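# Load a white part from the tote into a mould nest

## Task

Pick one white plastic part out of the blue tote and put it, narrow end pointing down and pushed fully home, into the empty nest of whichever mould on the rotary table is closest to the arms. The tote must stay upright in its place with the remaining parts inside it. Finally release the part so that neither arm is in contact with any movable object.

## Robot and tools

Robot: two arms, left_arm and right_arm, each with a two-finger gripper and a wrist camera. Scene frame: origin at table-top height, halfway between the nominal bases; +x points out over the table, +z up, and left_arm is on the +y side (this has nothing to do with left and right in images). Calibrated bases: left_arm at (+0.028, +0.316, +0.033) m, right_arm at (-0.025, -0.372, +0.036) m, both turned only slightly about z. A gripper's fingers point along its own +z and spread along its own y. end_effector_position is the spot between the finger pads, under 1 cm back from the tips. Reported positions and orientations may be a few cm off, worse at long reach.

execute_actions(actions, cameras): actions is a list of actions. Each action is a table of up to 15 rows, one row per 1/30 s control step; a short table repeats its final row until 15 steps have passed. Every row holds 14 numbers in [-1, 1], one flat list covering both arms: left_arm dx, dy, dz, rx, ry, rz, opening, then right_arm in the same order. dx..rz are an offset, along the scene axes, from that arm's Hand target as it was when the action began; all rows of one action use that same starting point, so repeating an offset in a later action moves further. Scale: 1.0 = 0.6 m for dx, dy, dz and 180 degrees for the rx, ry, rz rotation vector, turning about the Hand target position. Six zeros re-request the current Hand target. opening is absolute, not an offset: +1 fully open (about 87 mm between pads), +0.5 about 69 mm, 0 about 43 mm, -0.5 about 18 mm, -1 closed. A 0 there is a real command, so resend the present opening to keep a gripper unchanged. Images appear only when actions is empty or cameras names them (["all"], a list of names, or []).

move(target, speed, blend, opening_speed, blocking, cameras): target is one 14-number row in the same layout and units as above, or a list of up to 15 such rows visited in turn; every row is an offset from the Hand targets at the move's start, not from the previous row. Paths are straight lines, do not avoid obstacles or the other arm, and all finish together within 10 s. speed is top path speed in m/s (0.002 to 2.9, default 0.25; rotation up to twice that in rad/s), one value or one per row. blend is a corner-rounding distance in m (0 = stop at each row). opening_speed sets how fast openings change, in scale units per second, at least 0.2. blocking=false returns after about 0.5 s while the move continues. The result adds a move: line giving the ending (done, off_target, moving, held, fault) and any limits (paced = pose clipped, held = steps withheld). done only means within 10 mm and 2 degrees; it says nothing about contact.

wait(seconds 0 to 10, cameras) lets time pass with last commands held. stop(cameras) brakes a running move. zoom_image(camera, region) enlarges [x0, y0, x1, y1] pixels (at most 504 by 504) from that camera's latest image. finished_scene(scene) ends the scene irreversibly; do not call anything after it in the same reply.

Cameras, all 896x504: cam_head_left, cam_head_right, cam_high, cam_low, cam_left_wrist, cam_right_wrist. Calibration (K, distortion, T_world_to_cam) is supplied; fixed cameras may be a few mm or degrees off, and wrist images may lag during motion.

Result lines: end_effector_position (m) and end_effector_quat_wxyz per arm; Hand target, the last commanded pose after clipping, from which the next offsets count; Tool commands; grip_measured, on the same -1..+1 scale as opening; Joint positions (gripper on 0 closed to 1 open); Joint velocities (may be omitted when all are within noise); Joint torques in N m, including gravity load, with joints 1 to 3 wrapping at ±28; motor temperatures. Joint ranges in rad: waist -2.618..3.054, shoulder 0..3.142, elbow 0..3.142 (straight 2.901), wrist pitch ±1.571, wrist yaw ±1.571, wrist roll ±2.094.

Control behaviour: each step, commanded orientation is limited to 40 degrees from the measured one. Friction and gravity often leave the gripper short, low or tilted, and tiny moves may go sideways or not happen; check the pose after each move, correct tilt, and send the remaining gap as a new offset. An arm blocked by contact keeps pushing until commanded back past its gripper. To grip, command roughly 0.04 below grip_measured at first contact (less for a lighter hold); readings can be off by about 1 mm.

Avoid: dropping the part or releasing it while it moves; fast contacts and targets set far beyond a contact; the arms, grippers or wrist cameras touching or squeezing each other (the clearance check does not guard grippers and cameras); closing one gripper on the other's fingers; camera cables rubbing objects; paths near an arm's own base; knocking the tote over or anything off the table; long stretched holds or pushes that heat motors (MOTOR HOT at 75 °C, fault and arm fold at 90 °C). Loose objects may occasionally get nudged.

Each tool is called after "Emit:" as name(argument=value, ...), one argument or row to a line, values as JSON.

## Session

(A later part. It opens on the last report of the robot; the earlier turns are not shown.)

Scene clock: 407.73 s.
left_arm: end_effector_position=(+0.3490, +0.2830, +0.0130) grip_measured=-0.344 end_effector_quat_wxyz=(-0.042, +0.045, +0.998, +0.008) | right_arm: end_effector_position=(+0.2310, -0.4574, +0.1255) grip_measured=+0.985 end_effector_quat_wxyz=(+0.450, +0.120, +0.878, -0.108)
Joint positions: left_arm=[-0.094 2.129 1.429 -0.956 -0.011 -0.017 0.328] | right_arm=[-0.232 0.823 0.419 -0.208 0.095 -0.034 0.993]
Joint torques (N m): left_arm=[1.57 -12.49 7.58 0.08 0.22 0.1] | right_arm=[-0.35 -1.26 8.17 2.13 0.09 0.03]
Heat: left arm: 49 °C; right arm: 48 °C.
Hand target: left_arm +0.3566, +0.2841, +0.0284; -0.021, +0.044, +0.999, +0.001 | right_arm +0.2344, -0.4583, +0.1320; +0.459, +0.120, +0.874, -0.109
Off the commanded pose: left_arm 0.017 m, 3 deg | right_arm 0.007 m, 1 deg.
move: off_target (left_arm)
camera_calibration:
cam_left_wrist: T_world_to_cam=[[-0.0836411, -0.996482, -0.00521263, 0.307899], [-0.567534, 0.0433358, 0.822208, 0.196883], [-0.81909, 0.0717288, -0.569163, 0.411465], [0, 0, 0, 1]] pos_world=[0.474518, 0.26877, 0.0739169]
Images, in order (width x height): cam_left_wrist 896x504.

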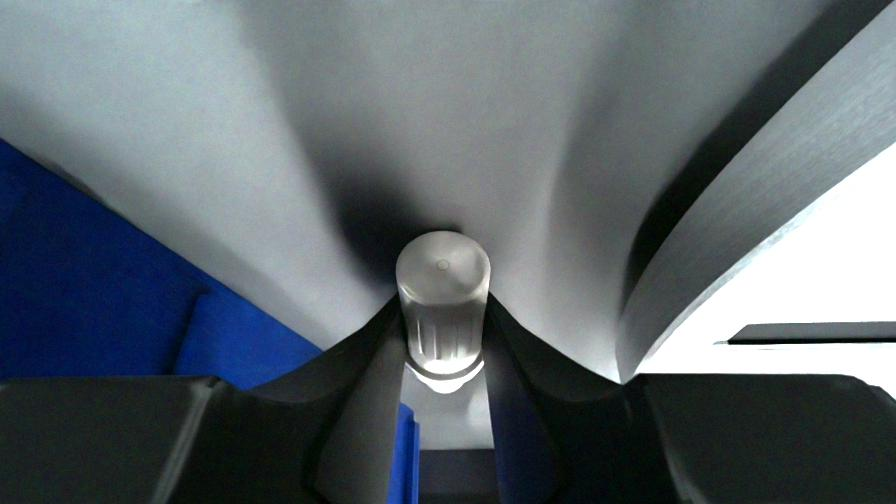

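Emit:
move(
  target=[
    [-0.0027, -0.0018, 0.111, 0, 0, 0, -0.45, 0, 0, 0, 0, 0, 0, 1],
    [0.039, -0.2068, 0.336, -0.1116, -0.5022, -0.0643, -0.45, 0, 0, 0, 0, 0, 0, 1],
    [-0.141, -0.3902, 0.3443, -0.0003, -0.5138, 0.0431, -0.45, 0, 0, 0, 0, 0, 0, 1],
  ],
  speed=[0.12, 0.25, 0.2],
  blend=[0.02, 0.04, 0],
  cameras=["cam_left_wrist", "cam_low", "cam_high"],
)

Scene clock: 636.80 s.
left_arm: end_effector_position=(+0.2713, +0.0548, +0.2294) grip_measured=-0.344 end_effector_quat_wxyz=(+0.703, -0.018, +0.710, +0.037) | right_arm: end_effector_position=(+0.2310, -0.4574, +0.1255) grip_measured=+0.985 end_effector_quat_wxyz=(+0.450, +0.120, +0.878, -0.108)
Joint positions: left_arm=[-1.313 1.482 0.685 0.752 -1.403 -0.017 0.328] | right_arm=[-0.232 0.823 0.419 -0.208 0.095 -0.034 0.993]
Joint torques (N m): left_arm=[0.49 -4 9.8 1.55 -0.06 0.02] | right_arm=[-0.36 -1.26 8.17 2.13 0.09 0.02]
Motor temperatures (°C): left_arm=[29 62 44 29 27 29 30] | right_arm=[29 32 50 44 27 28 31]
Heat: left arm: 62 °C; right arm: 50 °C.
Hand target: left_arm +0.2721, +0.0499, +0.2351; +0.707, -0.031, +0.706, +0.031 | right_arm +0.2344, -0.4583, +0.1320; +0.459, +0.120, +0.874, -0.109
Off the commanded pose: left_arm 0.007 m, 2 deg | right_arm 0.007 m, 1 deg.
move: done
camera_calibration:
cam_left_wrist: T_world_to_cam=[[0.069564, -0.997362, -0.0207297, 0.0371379], [-0.774938, -0.0409414, -0.63071, 0.378954], [0.628197, 0.0599389, -0.775742, 0.142791], [0, 0, 0, 1]] pos_world=[0.201382, 0.0439961, 0.350549]
Images, in order (width x height): cam_high 896x504, cam_low 896x504, cam_left_wrist 896x504.

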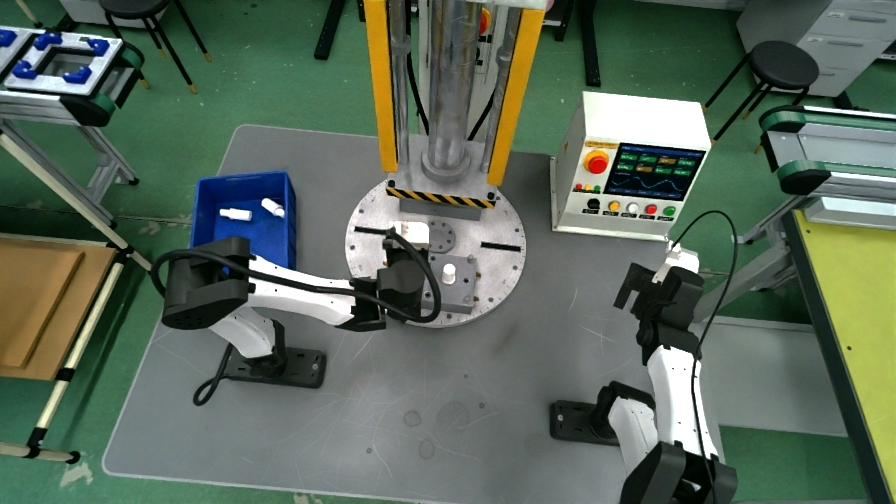

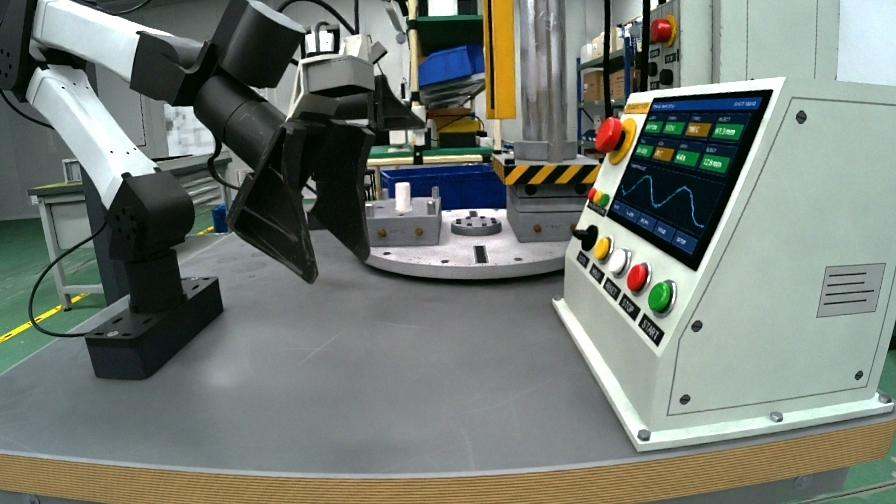

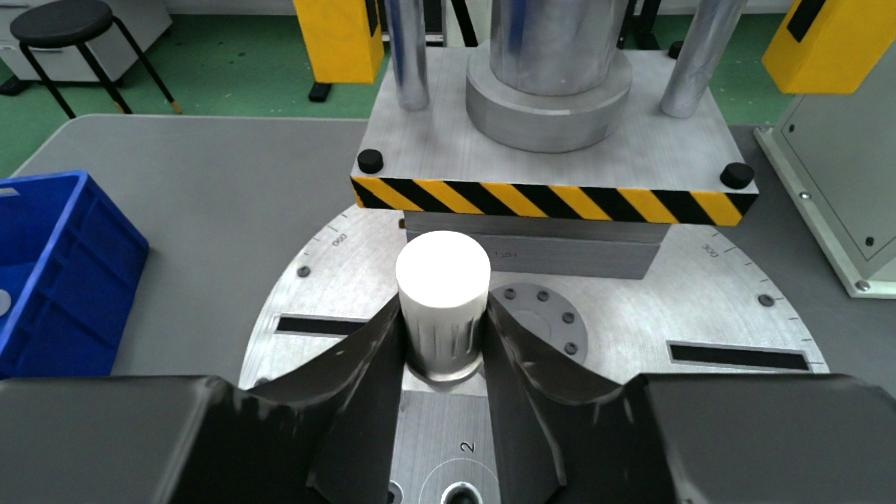

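Emit:
zoom_image(
  camera="cam_left_wrist",
  region=[380, 404, 520, 504],
)

Scaled by 3.600 from the camera's 896x504 image, which has a finer 1280x720 frame.

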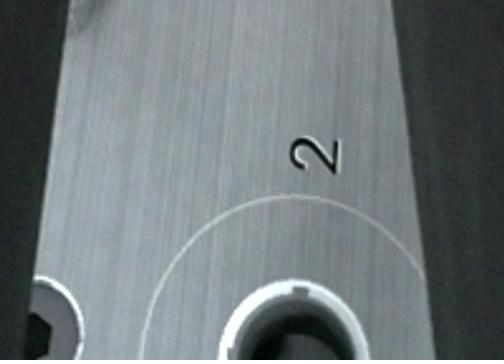

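Emit:
zoom_image(
  camera="cam_low",
  region=[180, 30, 480, 290],
)

Emit:
zoom_image(
  camera="cam_high",
  region=[340, 170, 540, 340],
)

Scaled by 1.680 from the camera's 896x504 image, which has a finer 1280x720 frame.

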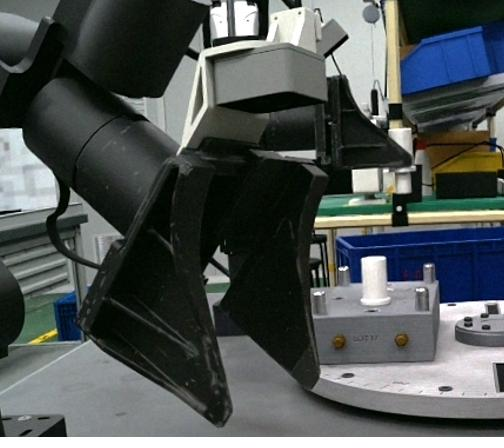

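Scaled by 2.520 from the camera's 896x504 image, which has a finer 1280x720 frame.

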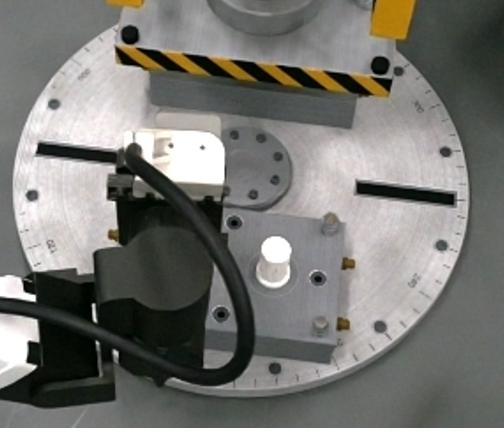

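Emit:
move(
  target=[-0.0397, -0.0097, -0.0667, -0.0166, -0.0013, 0, -0.45, 0, 0, 0, 0, 0, 0, 1],
  speed=0.12,
  cameras=["cam_left_wrist", "cam_low"],
)

Emit:
zoom_image(
  camera="cam_left_wrist",
  region=[380, 304, 520, 504],
)

Emit:
zoom_image(
  camera="cam_low",
  region=[340, 50, 500, 270],
)

Scene clock: 733.10 s.
left_arm: end_effector_position=(+0.2503, +0.0433, +0.2010) grip_measured=-0.344 end_effector_quat_wxyz=(+0.705, -0.050, +0.707, +0.009) | right_arm: end_effector_position=(+0.2310, -0.4574, +0.1255) grip_measured=+0.985 end_effector_quat_wxyz=(+0.450, +0.120, +0.878, -0.108)
Joint positions: left_arm=[-1.392 1.576 0.641 0.868 -1.486 -0.125 0.328] | right_arm=[-0.232 0.823 0.419 -0.208 0.095 -0.034 0.993]
Joint torques (N m): left_arm=[0.16 -4.05 5.83 1.51 -0.09 -0.01] | right_arm=[-0.35 -1.2 8.06 2.14 0.06 0.04]
Motor temperatures (°C): left_arm=[28 42 50 34 27 29 30] | right_arm=[29 32 51 44 27 28 31]
Heat: left arm: 50 °C; right arm: 51 °C.
Hand target: left_arm +0.2482, +0.0442, +0.1950; +0.707, -0.049, +0.705, +0.012 | right_arm +0.2344, -0.4583, +0.1320; +0.459, +0.120, +0.874, -0.109
Off the commanded pose: left_arm 0.006 m, 1 deg | right_arm 0.007 m, 1 deg.
move: done
camera_calibration:
cam_left_wrist: T_world_to_cam=[[0.0744653, -0.995152, 0.0642419, 0.00815353], [-0.76912, -0.0983179, -0.631496, 0.345477], [0.634751, -0.00238524, -0.772713, 0.13516], [0, 0, 0, 1]] pos_world=[0.179314, 0.042403, 0.322084]
Images, in order (width x height): cam_low 896x504, cam_left_wrist 896x504.

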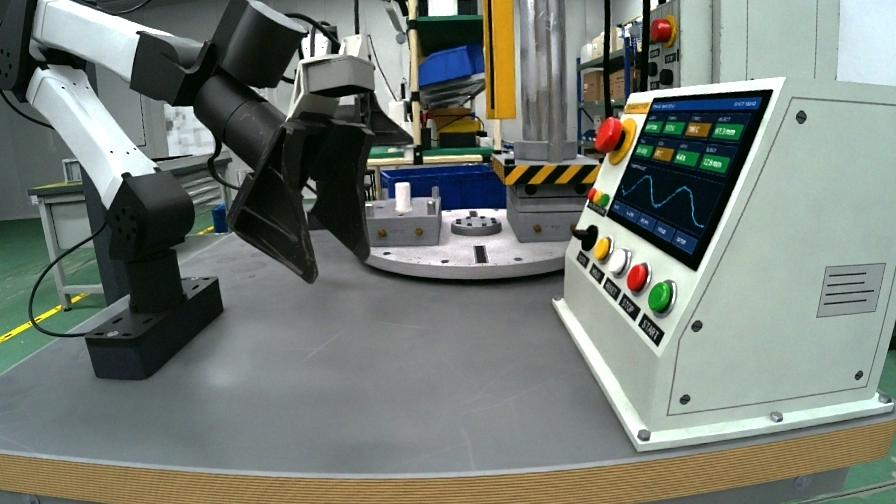

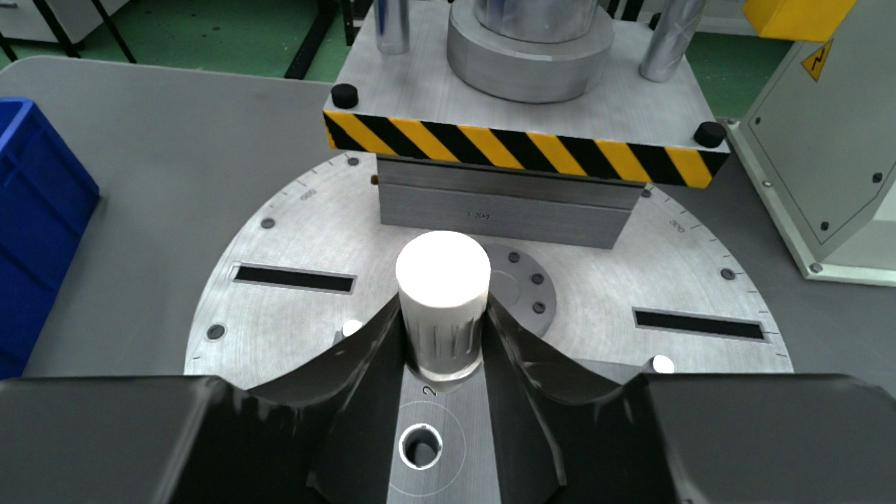

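Scaled by 2.520 from the camera's 896x504 image, which has a finer 1280x720 frame.

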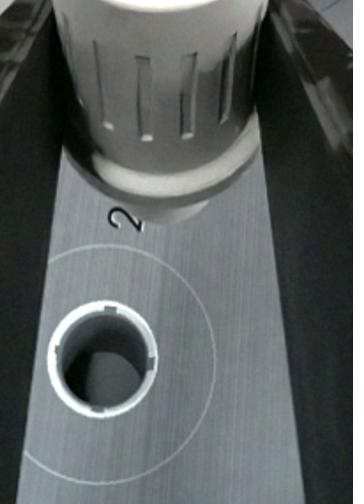

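Scaled by 2.291 from the camera's 896x504 image, which has a finer 1280x720 frame.

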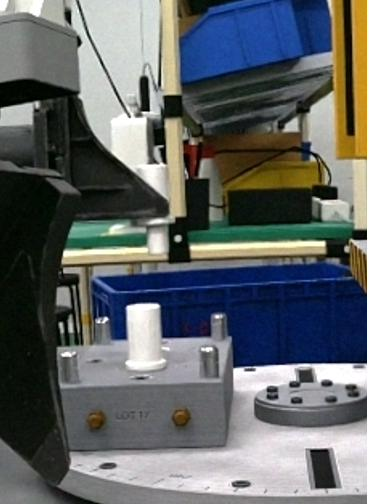

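Emit:
move(
  target=[-0.0072, 0.0095, -0.0767, 0.0158, 0.0113, 0, -0.45, 0, 0, 0, 0, 0, 0, 1],
  speed=0.08,
  cameras=["cam_left_wrist", "cam_low"],
)

Emit:
zoom_image(
  camera="cam_left_wrist",
  region=[380, 304, 520, 504],
)

Emit:
zoom_image(
  camera="cam_low",
  region=[360, 130, 460, 270],
)

Scene clock: 764.33 s.
left_arm: end_effector_position=(+0.2452, +0.0546, +0.1409) grip_measured=-0.344 end_effector_quat_wxyz=(+0.694, -0.016, +0.718, +0.042) | right_arm: end_effector_position=(+0.2310, -0.4574, +0.1255) grip_measured=+0.985 end_effector_quat_wxyz=(+0.450, +0.120, +0.878, -0.108)
Joint positions: left_arm=[-1.4 1.68 0.58 0.693 -1.49 -0.367 0.328] | right_arm=[-0.232 0.823 0.419 -0.208 0.095 -0.034 0.993]
Joint torques (N m): left_arm=[0.14 -6.61 7.88 1.2 -0.28 -0.13] | right_arm=[-0.28 -1.31 8.2 2.16 0.07 0]
Heat: left arm: 47 °C; right arm: 51 °C.
Hand target: left_arm +0.2439, +0.0499, +0.1490; +0.696, -0.032, +0.717, +0.031 | right_arm +0.2344, -0.4583, +0.1320; +0.459, +0.120, +0.874, -0.109
Off the commanded pose: left_arm 0.009 m, 2 deg | right_arm 0.007 m, 1 deg.
move: done
camera_calibration:
cam_left_wrist: T_world_to_cam=[[0.074746, -0.996695, -0.0318216, 0.0372734], [-0.790444, -0.0397632, -0.611243, 0.303834], [0.607957, 0.0708412, -0.790803, 0.0970362], [0, 0, 0, 1]] pos_world=[0.178384, 0.0423575, 0.263639]
Images, in order (width x height): cam_low 896x504, cam_left_wrist 896x504.

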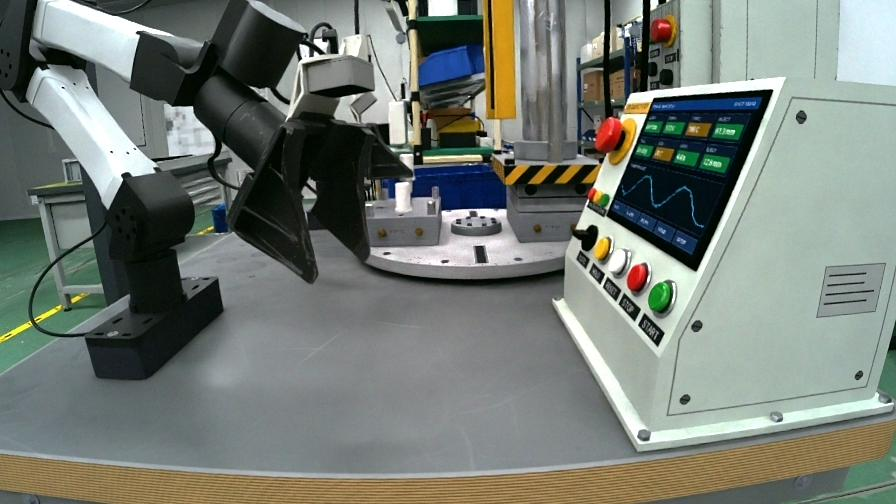

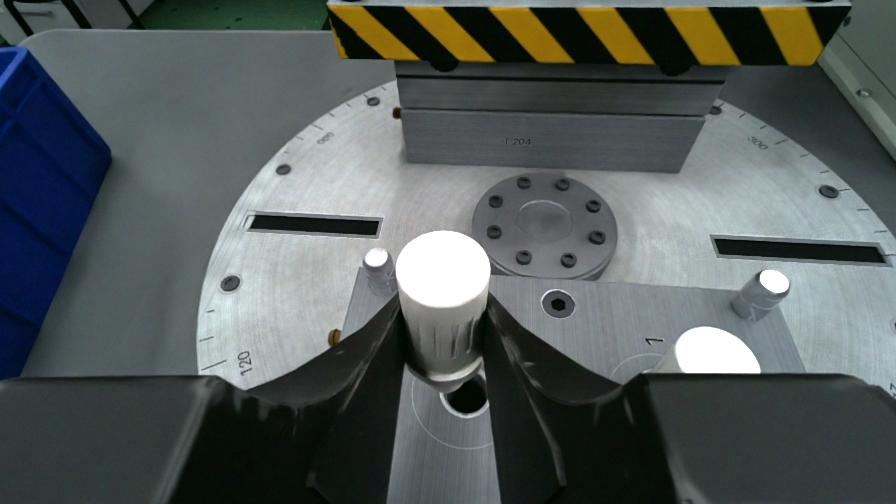

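Scaled by 2.520 from the camera's 896x504 image, which has a finer 1280x720 frame.

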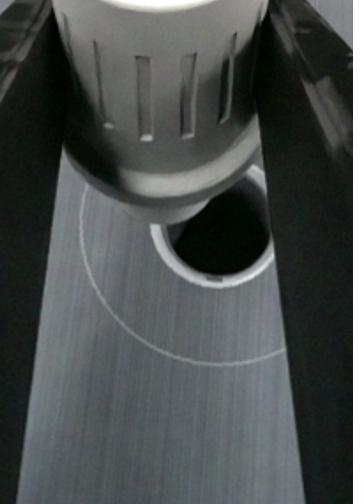

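Scaled by 3.600 from the camera's 896x504 image, which has a finer 1280x720 frame.

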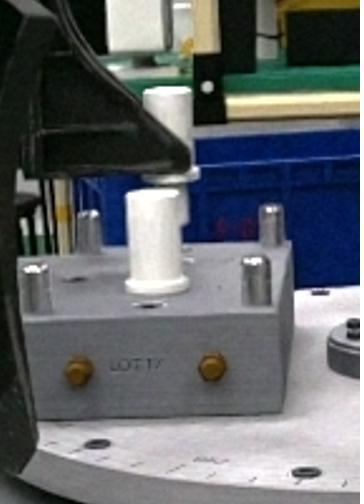

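Emit:
move(
  target=[0.001, -0.0015, 0.0133, 0, 0.0008, -0.0506, -0.45, 0, 0, 0, 0, 0, 0, 1],
  speed=0.1,
  cameras=["cam_left_wrist"],
)

Emit:
zoom_image(
  camera="cam_left_wrist",
  region=[380, 304, 520, 504],
)

Scene clock: 806.03 s.
left_arm: end_effector_position=(+0.2420, +0.0480, +0.1544) grip_measured=-0.344 end_effector_quat_wxyz=(+0.693, +0.033, +0.720, -0.015) | right_arm: end_effector_position=(+0.2310, -0.4574, +0.1255) grip_measured=+0.985 end_effector_quat_wxyz=(+0.450, +0.120, +0.878, -0.108)
Joint positions: left_arm=[-1.4 1.598 0.478 0.947 -1.343 -0.145 0.328] | right_arm=[-0.232 0.823 0.419 -0.208 0.095 -0.034 0.993]
Joint torques (N m): left_arm=[1.55 -5.72 5.23 1.64 0.13 0] | right_arm=[-0.29 -1.24 8.16 2.14 0.09 0.03]
Heat: left arm: 47 °C; right arm: 51 °C.
Hand target: left_arm +0.2445, +0.0490, +0.1569; +0.695, +0.026, +0.718, -0.024 | right_arm +0.2344, -0.4583, +0.1320; +0.459, +0.120, +0.874, -0.109
Off the commanded pose: left_arm 0.004 m, 1 deg | right_arm 0.007 m, 1 deg.
move: done
camera_calibration:
cam_left_wrist: T_world_to_cam=[[-0.0749647, -0.997039, -0.0171472, 0.0652966], [-0.792321, 0.0699959, -0.606076, 0.303755], [0.605481, -0.0318481, -0.795222, 0.11631], [0, 0, 0, 1]] pos_world=[0.175143, 0.0475459, 0.277711]
Images, in order (width x height): cam_left_wrist 896x504.

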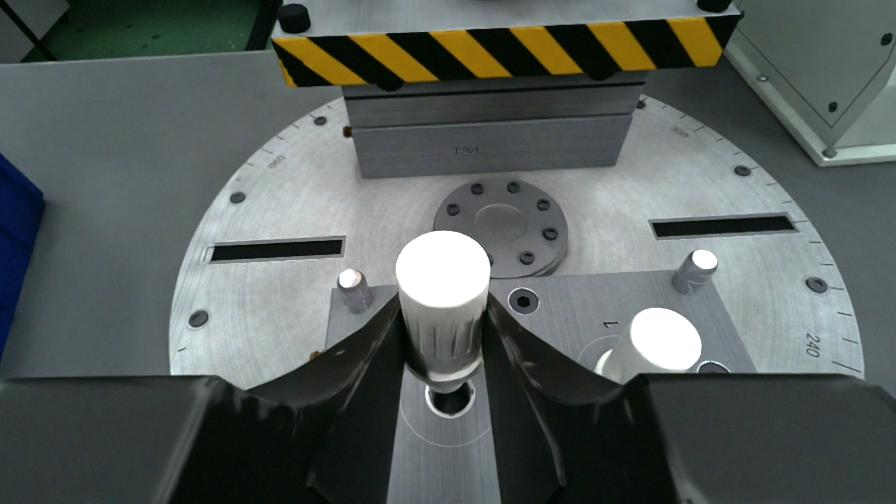

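Scaled by 2.520 from the camera's 896x504 image, which has a finer 1280x720 frame.

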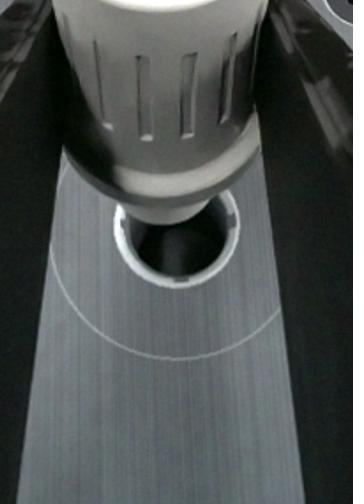

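Emit:
move(
  target=[0.0033, -0.0008, -0.0265, -0.0111, 0.0007, 0, -0.45, 0, 0, 0, 0, 0, 0, 1],
  speed=0.06,
  cameras=["cam_left_wrist", "cam_low"],
)

Emit:
zoom_image(
  camera="cam_left_wrist",
  region=[390, 320, 510, 440],
)

Emit:
zoom_image(
  camera="cam_low",
  region=[360, 130, 460, 270],
)

Scene clock: 822.33 s.
left_arm: end_effector_position=(+0.2449, +0.0483, +0.1449) grip_measured=-0.344 end_effector_quat_wxyz=(+0.694, +0.015, +0.719, -0.031) | right_arm: end_effector_position=(+0.2310, -0.4574, +0.1255) grip_measured=+0.985 end_effector_quat_wxyz=(+0.450, +0.120, +0.878, -0.108)
Joint positions: left_arm=[-1.388 1.646 0.454 1.041 -1.333 -0.17 0.328] | right_arm=[-0.232 0.823 0.419 -0.208 0.095 -0.034 0.993]
Joint torques (N m): left_arm=[1.32 -4.04 4.64 1.74 0.14 -0.05] | right_arm=[-0.36 -1.21 8.09 2.15 0.11 0.02]
Heat: left arm: 46 °C; right arm: 52 °C.
Hand target: left_arm +0.2466, +0.0485, +0.1411; +0.694, +0.013, +0.718, -0.037 | right_arm +0.2344, -0.4583, +0.1320; +0.459, +0.120, +0.874, -0.109
Off the commanded pose: left_arm 0.004 m, 1 deg | right_arm 0.007 m, 1 deg.
move: done
camera_calibration:
cam_left_wrist: T_world_to_cam=[[-0.0719718, -0.996945, 0.0303294, 0.0579886], [-0.792259, 0.0386691, -0.608958, 0.302135], [0.605925, -0.0678565, -0.792622, 0.10826], [0, 0, 0, 1]] pos_world=[0.177946, 0.0534743, 0.268038]
Images, in order (width x height): cam_low 896x504, cam_left_wrist 896x504.

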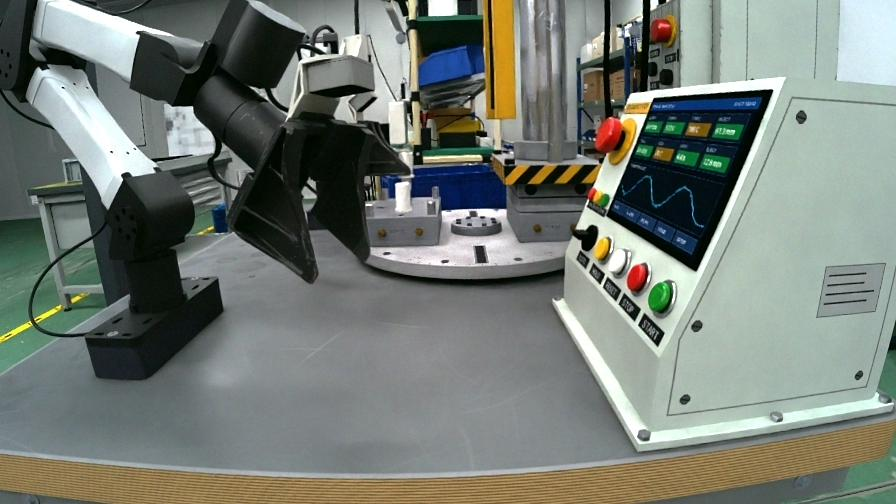

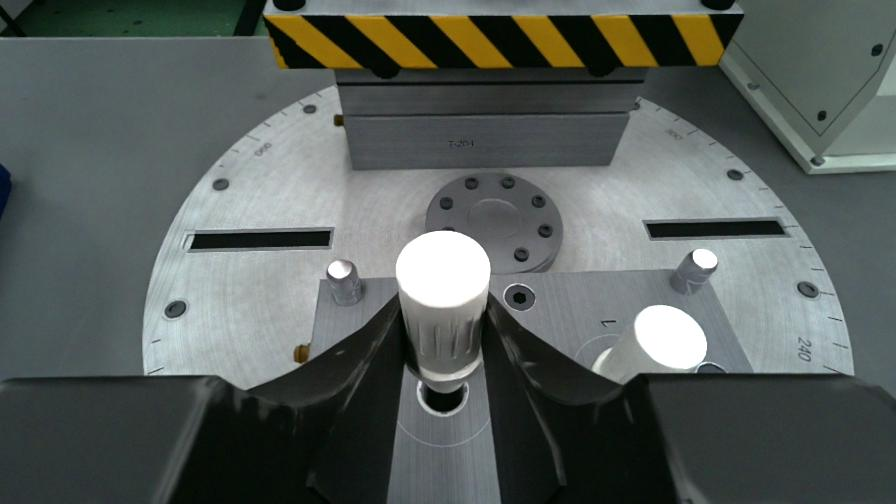

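Scaled by 4.200 from the camera's 896x504 image, which has a finer 1280x720 frame.

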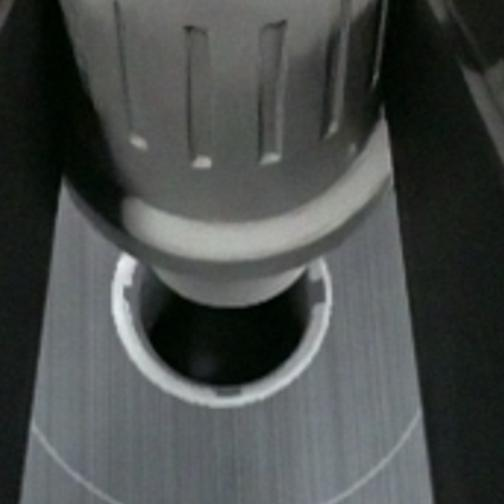

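Scaled by 3.600 from the camera's 896x504 image, which has a finer 1280x720 frame.

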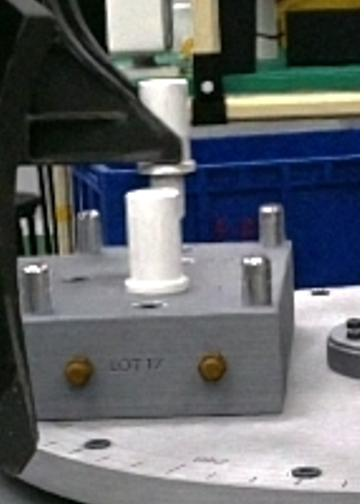

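Emit:
move(
  target=[0, 0, -0.0092, 0.0111, -0.0007, 0, -0.45, 0, 0, 0, 0, 0, 0, 1],
  speed=0.05,
  cameras=["cam_left_wrist"],
)

Emit:
zoom_image(
  camera="cam_left_wrist",
  region=[390, 320, 510, 440],
)

Scene clock: 845.83 s.
left_arm: end_effector_position=(+0.2452, +0.0479, +0.1389) grip_measured=-0.344 end_effector_quat_wxyz=(+0.694, +0.026, +0.719, -0.020) | right_arm: end_effector_position=(+0.2310, -0.4574, +0.1255) grip_measured=+0.985 end_effector_quat_wxyz=(+0.450, +0.120, +0.878, -0.108)
Joint positions: left_arm=[-1.388 1.679 0.454 1.069 -1.333 -0.144 0.328] | right_arm=[-0.232 0.823 0.419 -0.208 0.095 -0.034 0.993]
Joint torques (N m): left_arm=[1.21 -4.14 4.45 1.78 0.11 0] | right_arm=[-0.28 -1.24 8.05 2.14 0.1 0.05]
Motor temperatures (°C): left_arm=[29 41 44 36 27 29 30] | right_arm=[29 32 52 45 27 28 31]
Heat: left arm: 44 °C; right arm: 52 °C.
Hand target: left_arm +0.2466, +0.0485, +0.1356; +0.695, +0.025, +0.718, -0.025 | right_arm +0.2344, -0.4583, +0.1320; +0.459, +0.120, +0.874, -0.109
Off the commanded pose: left_arm 0.004 m, 1 deg | right_arm 0.007 m, 1 deg.
move: done
camera_calibration:
cam_left_wrist: T_world_to_cam=[[-0.0729418, -0.997336, -0.000850786, 0.0624768], [-0.791701, 0.0584212, -0.608108, 0.297554], [0.606538, -0.043683, -0.793854, 0.102192], [0, 0, 0, 1]] pos_world=[0.178148, 0.0493909, 0.262124]
Images, in order (width x height): cam_left_wrist 896x504.

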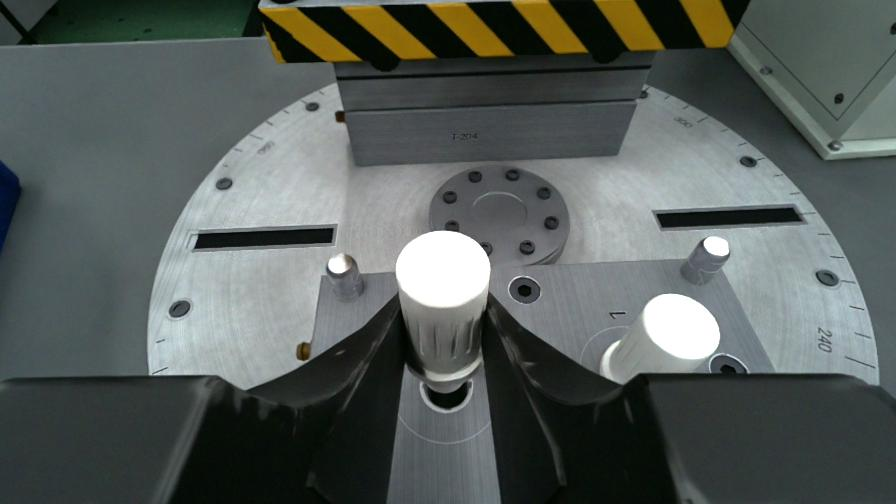

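Scaled by 4.200 from the camera's 896x504 image, which has a finer 1280x720 frame.

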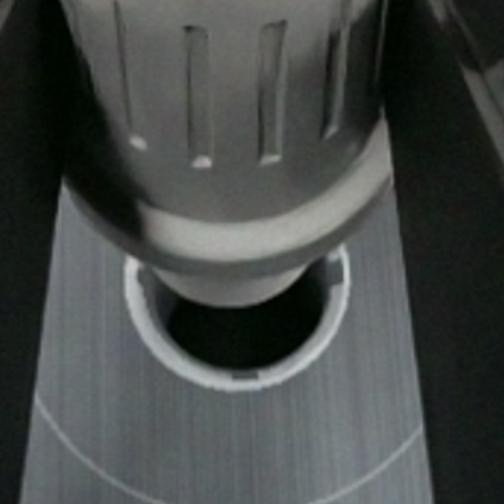

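Emit:
execute_actions(
  actions=[],
  cameras=["cam_low", "cam_left_wrist"],
)

Emit:
zoom_image(
  camera="cam_low",
  region=[370, 140, 440, 220],
)

Emit:
zoom_image(
  camera="cam_left_wrist",
  region=[385, 220, 505, 420],
)

Scene clock: 898.43 s.
left_arm: end_effector_position=(+0.2452, +0.0480, +0.1389) grip_measured=-0.344 end_effector_quat_wxyz=(+0.694, +0.026, +0.719, -0.020) | right_arm: end_effector_position=(+0.2310, -0.4574, +0.1255) grip_measured=+0.985 end_effector_quat_wxyz=(+0.450, +0.120, +0.878, -0.108)
Joint positions: left_arm=[-1.388 1.679 0.454 1.069 -1.333 -0.143 0.328] | right_arm=[-0.232 0.823 0.419 -0.208 0.095 -0.034 0.993]
Joint velocities: within noise
Joint torques (N m): left_arm=[1.22 -4.15 4.46 1.78 0.11 0.02] | right_arm=[-0.31 -1.16 8.16 2.11 0.07 0.03]
Motor temperatures (°C): left_arm=[29 39 42 38 27 29 31] | right_arm=[29 32 52 45 27 28 31]
Heat: left arm: 42 °C; right arm: 52 °C.
Hand target: left_arm +0.2466, +0.0485, +0.1356; +0.695, +0.025, +0.718, -0.025 | right_arm +0.2344, -0.4583, +0.1320; +0.459, +0.120, +0.874, -0.109
Tool commands: left_gripper/opening=-0.45 right_gripper/opening=+1.0
Off the commanded pose: left_arm 0.004 m, 1 deg | right_arm 0.007 m, 1 deg.
camera_calibration:
cam_left_wrist: T_world_to_cam=[[-0.0729802, -0.997332, -0.00163878, 0.0625931], [-0.791641, 0.058928, -0.608138, 0.297532], [0.606612, -0.0430847, -0.79383, 0.102138], [0, 0, 0, 1]] pos_world=[0.178149, 0.0492937, 0.262124]
Images, in order (width x height): cam_low 896x504, cam_left_wrist 896x504.

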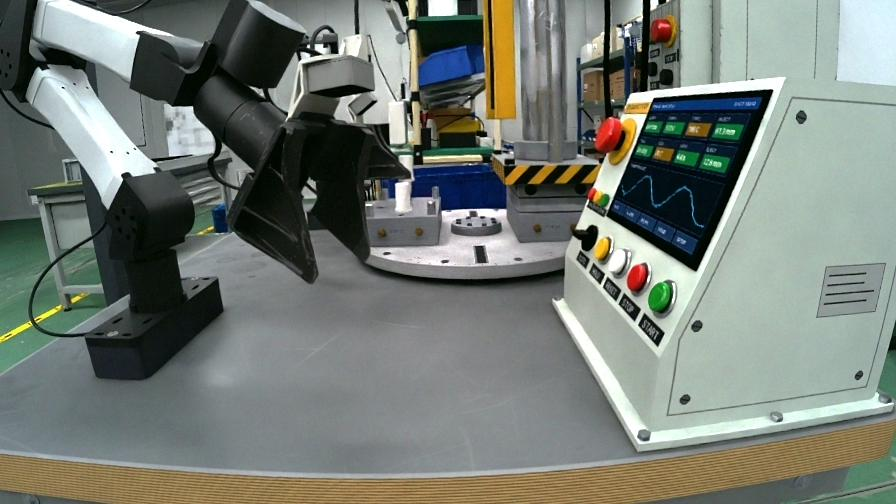

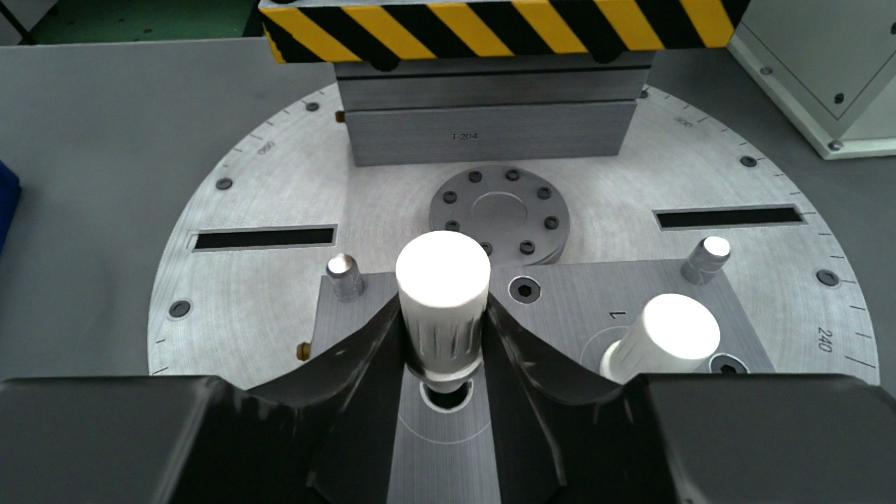

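Scaled by 6.300 from the camera's 896x504 image, which has a finer 1280x720 frame.

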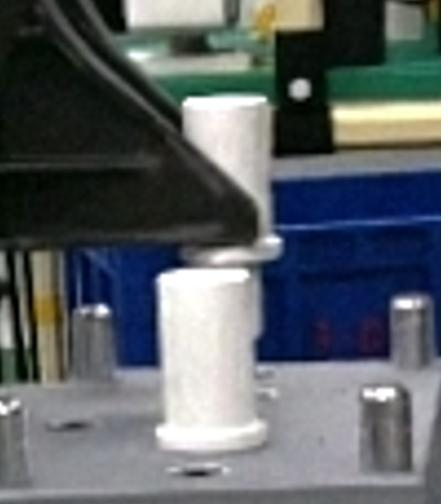

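Scaled by 2.520 from the camera's 896x504 image, which has a finer 1280x720 frame.

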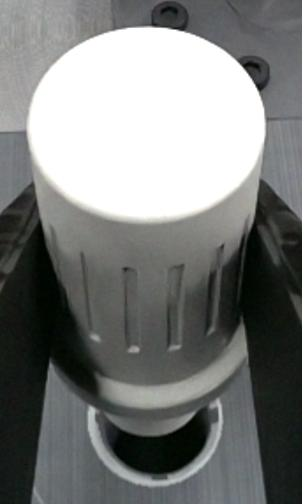

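Emit:
zoom_image(
  camera="cam_low",
  region=[392, 150, 420, 198],
)

Emit:
zoom_image(
  camera="cam_low",
  region=[389, 178, 417, 214],
)

Scaled by 10.500 from the camera's 896x504 image, which has a finer 1280x720 frame.

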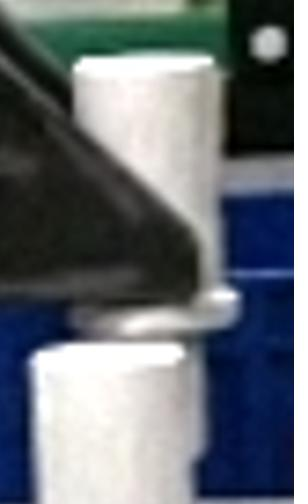

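Scaled by 14.000 from the camera's 896x504 image, which has a finer 1280x720 frame.

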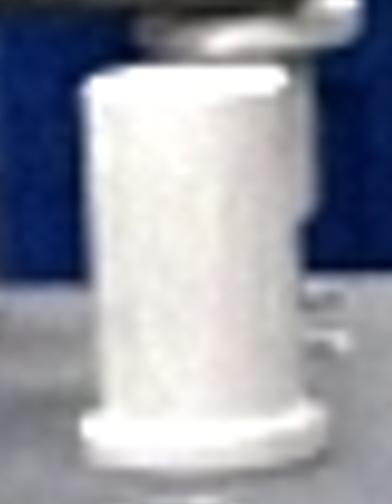

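Emit:
move(
  target=[-0.0017, -0.0008, -0.0117, 0, 0, 0, -0.45, 0, 0, 0, 0, 0, 0, 1],
  speed=0.04,
  cameras=["cam_left_wrist", "cam_low"],
)

Emit:
zoom_image(
  camera="cam_left_wrist",
  region=[390, 320, 510, 440],
)

Emit:
zoom_image(
  camera="cam_low",
  region=[389, 150, 429, 214],
)

Scene clock: 974.97 s.
left_arm: end_effector_position=(+0.2451, +0.0486, +0.1311) grip_measured=-0.344 end_effector_quat_wxyz=(+0.693, +0.031, +0.720, -0.016) | right_arm: end_effector_position=(+0.2310, -0.4574, +0.1255) grip_measured=+0.985 end_effector_quat_wxyz=(+0.450, +0.120, +0.878, -0.108)
Joint positions: left_arm=[-1.388 1.711 0.446 1.097 -1.333 -0.143 0.328] | right_arm=[-0.232 0.823 0.419 -0.208 0.095 -0.034 0.993]
Joint torques (N m): left_arm=[0.88 -4.22 4.49 1.79 0.07 -0.06] | right_arm=[-0.42 -1.24 8.1 2.13 0.07 0.02]
Heat: left arm: 41 °C; right arm: 52 °C.
Hand target: left_arm +0.2456, +0.0480, +0.1285; +0.695, +0.025, +0.718, -0.025 | right_arm +0.2344, -0.4583, +0.1320; +0.459, +0.120, +0.874, -0.109
Off the commanded pose: left_arm 0.003 m, 1 deg | right_arm 0.007 m, 1 deg.
move: done
camera_calibration:
cam_left_wrist: T_world_to_cam=[[-0.0729797, -0.997247, -0.0130999, 0.0647461], [-0.792857, 0.0659804, -0.605825, 0.292245], [0.605022, -0.0338265, -0.79549, 0.0961825], [0, 0, 0, 1]] pos_world=[0.178241, 0.048539, 0.254409]
Images, in order (width x height): cam_low 896x504, cam_left_wrist 896x504.

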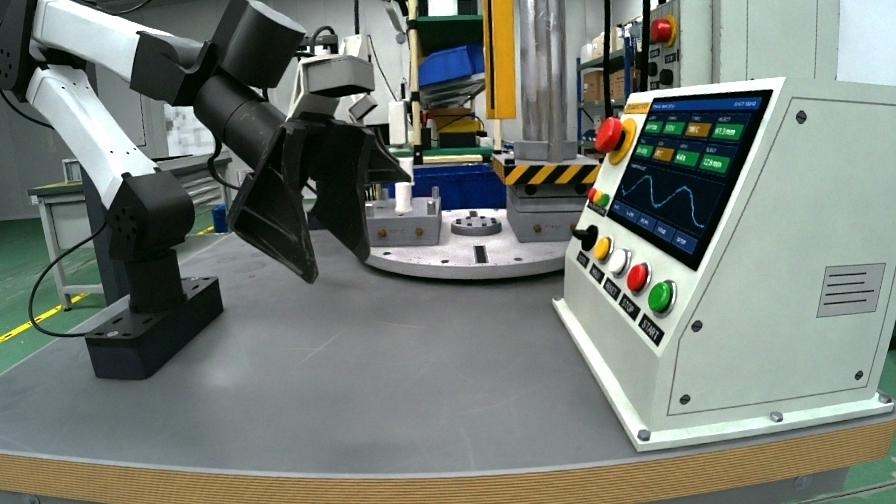

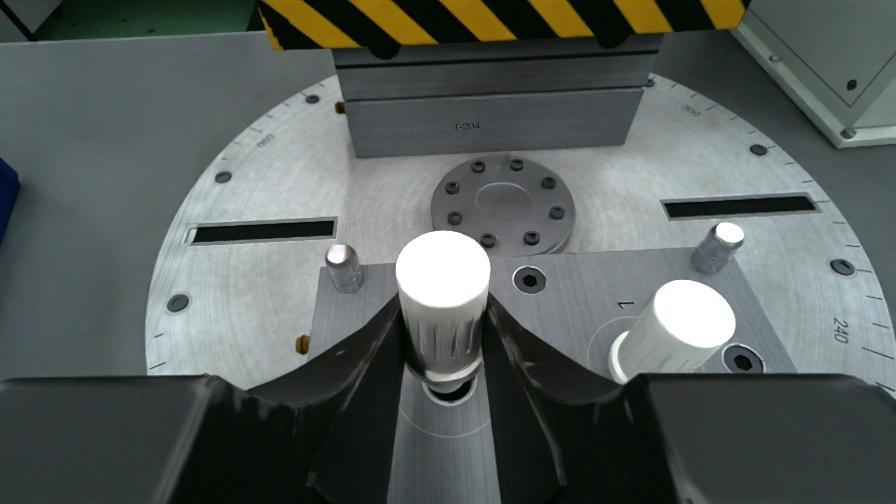

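Scaled by 4.200 from the camera's 896x504 image, which has a finer 1280x720 frame.

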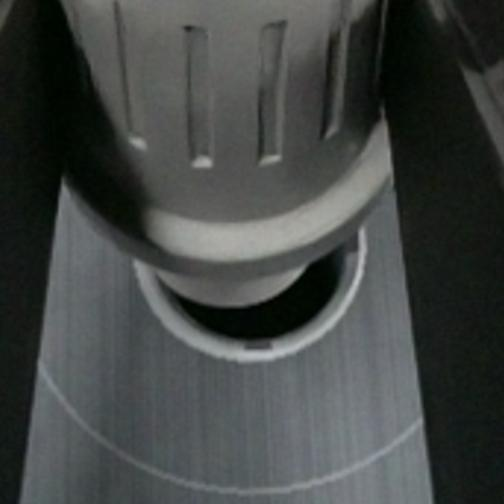

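Scaled by 7.875 from the camera's 896x504 image, which has a finer 1280x720 frame.

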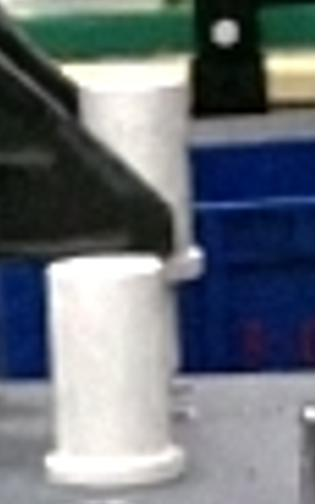

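Emit:
move(
  target=[-0.002, -0.002, -0.0025, -0.0056, 0.0004, 0, -0.45, 0, 0, 0, 0, 0, 0, 1],
  speed=0.04,
  cameras=["cam_left_wrist", "cam_low"],
)

Emit:
zoom_image(
  camera="cam_left_wrist",
  region=[390, 320, 510, 440],
)

Emit:
zoom_image(
  camera="cam_low",
  region=[389, 150, 429, 214],
)

Scene clock: 993.23 s.
left_arm: end_effector_position=(+0.2451, +0.0481, +0.1292) grip_measured=-0.344 end_effector_quat_wxyz=(+0.692, +0.028, +0.721, -0.018) | right_arm: end_effector_position=(+0.2310, -0.4574, +0.1255) grip_measured=+0.985 end_effector_quat_wxyz=(+0.450, +0.120, +0.878, -0.108)
Joint positions: left_arm=[-1.388 1.719 0.446 1.101 -1.333 -0.154 0.328] | right_arm=[-0.232 0.823 0.419 -0.208 0.095 -0.034 0.993]
Joint torques (N m): left_arm=[0.54 -4.26 4.34 1.82 0.02 -0.15] | right_arm=[-0.28 -1.29 8.2 2.14 0.11 0.04]
Heat: left arm: 41 °C; right arm: 52 °C.
Hand target: left_arm +0.2444, +0.0468, +0.1270; +0.695, +0.019, +0.718, -0.031 | right_arm +0.2344, -0.4583, +0.1320; +0.459, +0.120, +0.874, -0.109
Off the commanded pose: left_arm 0.003 m, 2 deg | right_arm 0.007 m, 1 deg.
move: done
camera_calibration:
cam_left_wrist: T_world_to_cam=[[-0.0726217, -0.997336, -0.00685554, 0.0632776], [-0.793725, 0.0619551, -0.605113, 0.291527], [0.603926, -0.038503, -0.79611, 0.0952958], [0, 0, 0, 1]] pos_world=[0.178436, 0.0487166, 0.252706]
Images, in order (width x height): cam_low 896x504, cam_left_wrist 896x504.

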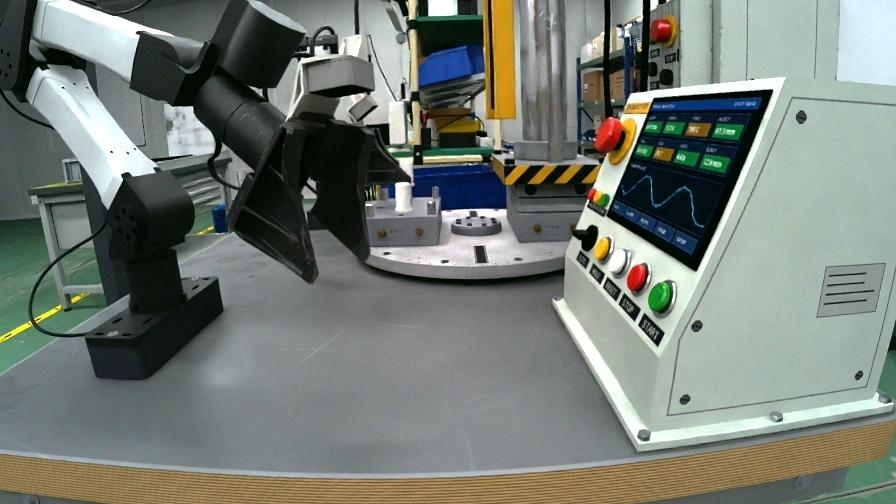

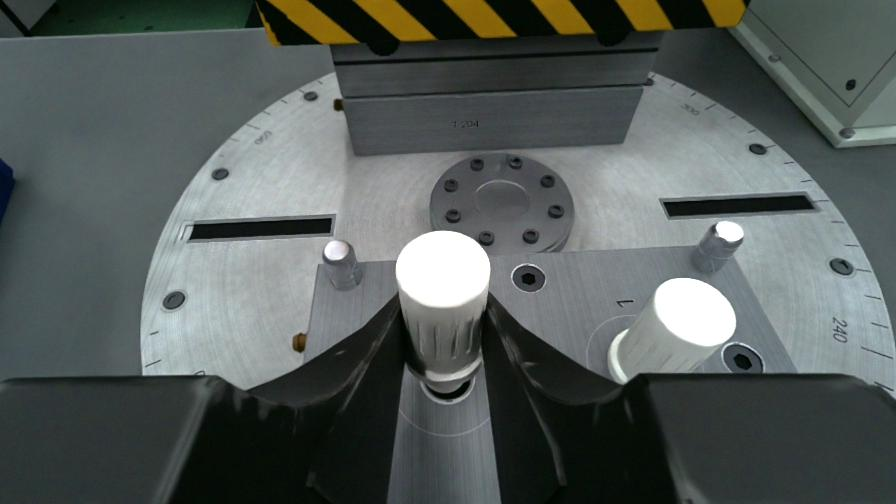

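Scaled by 4.200 from the camera's 896x504 image, which has a finer 1280x720 frame.

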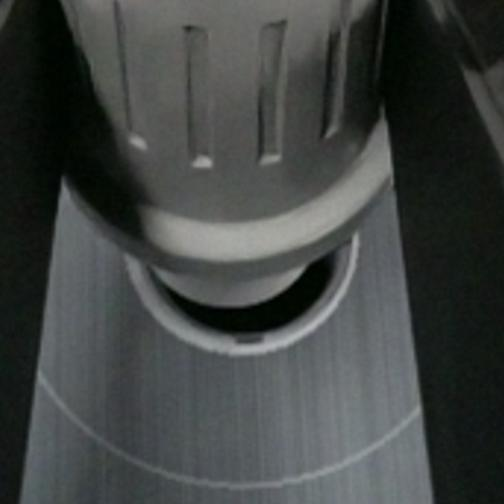

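Scaled by 7.875 from the camera's 896x504 image, which has a finer 1280x720 frame.

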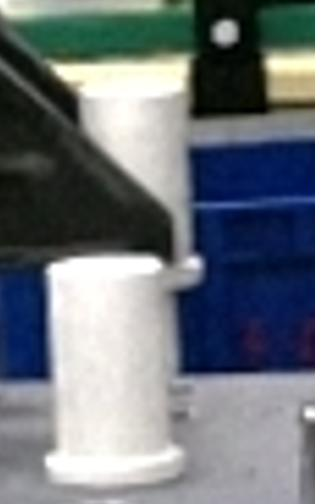

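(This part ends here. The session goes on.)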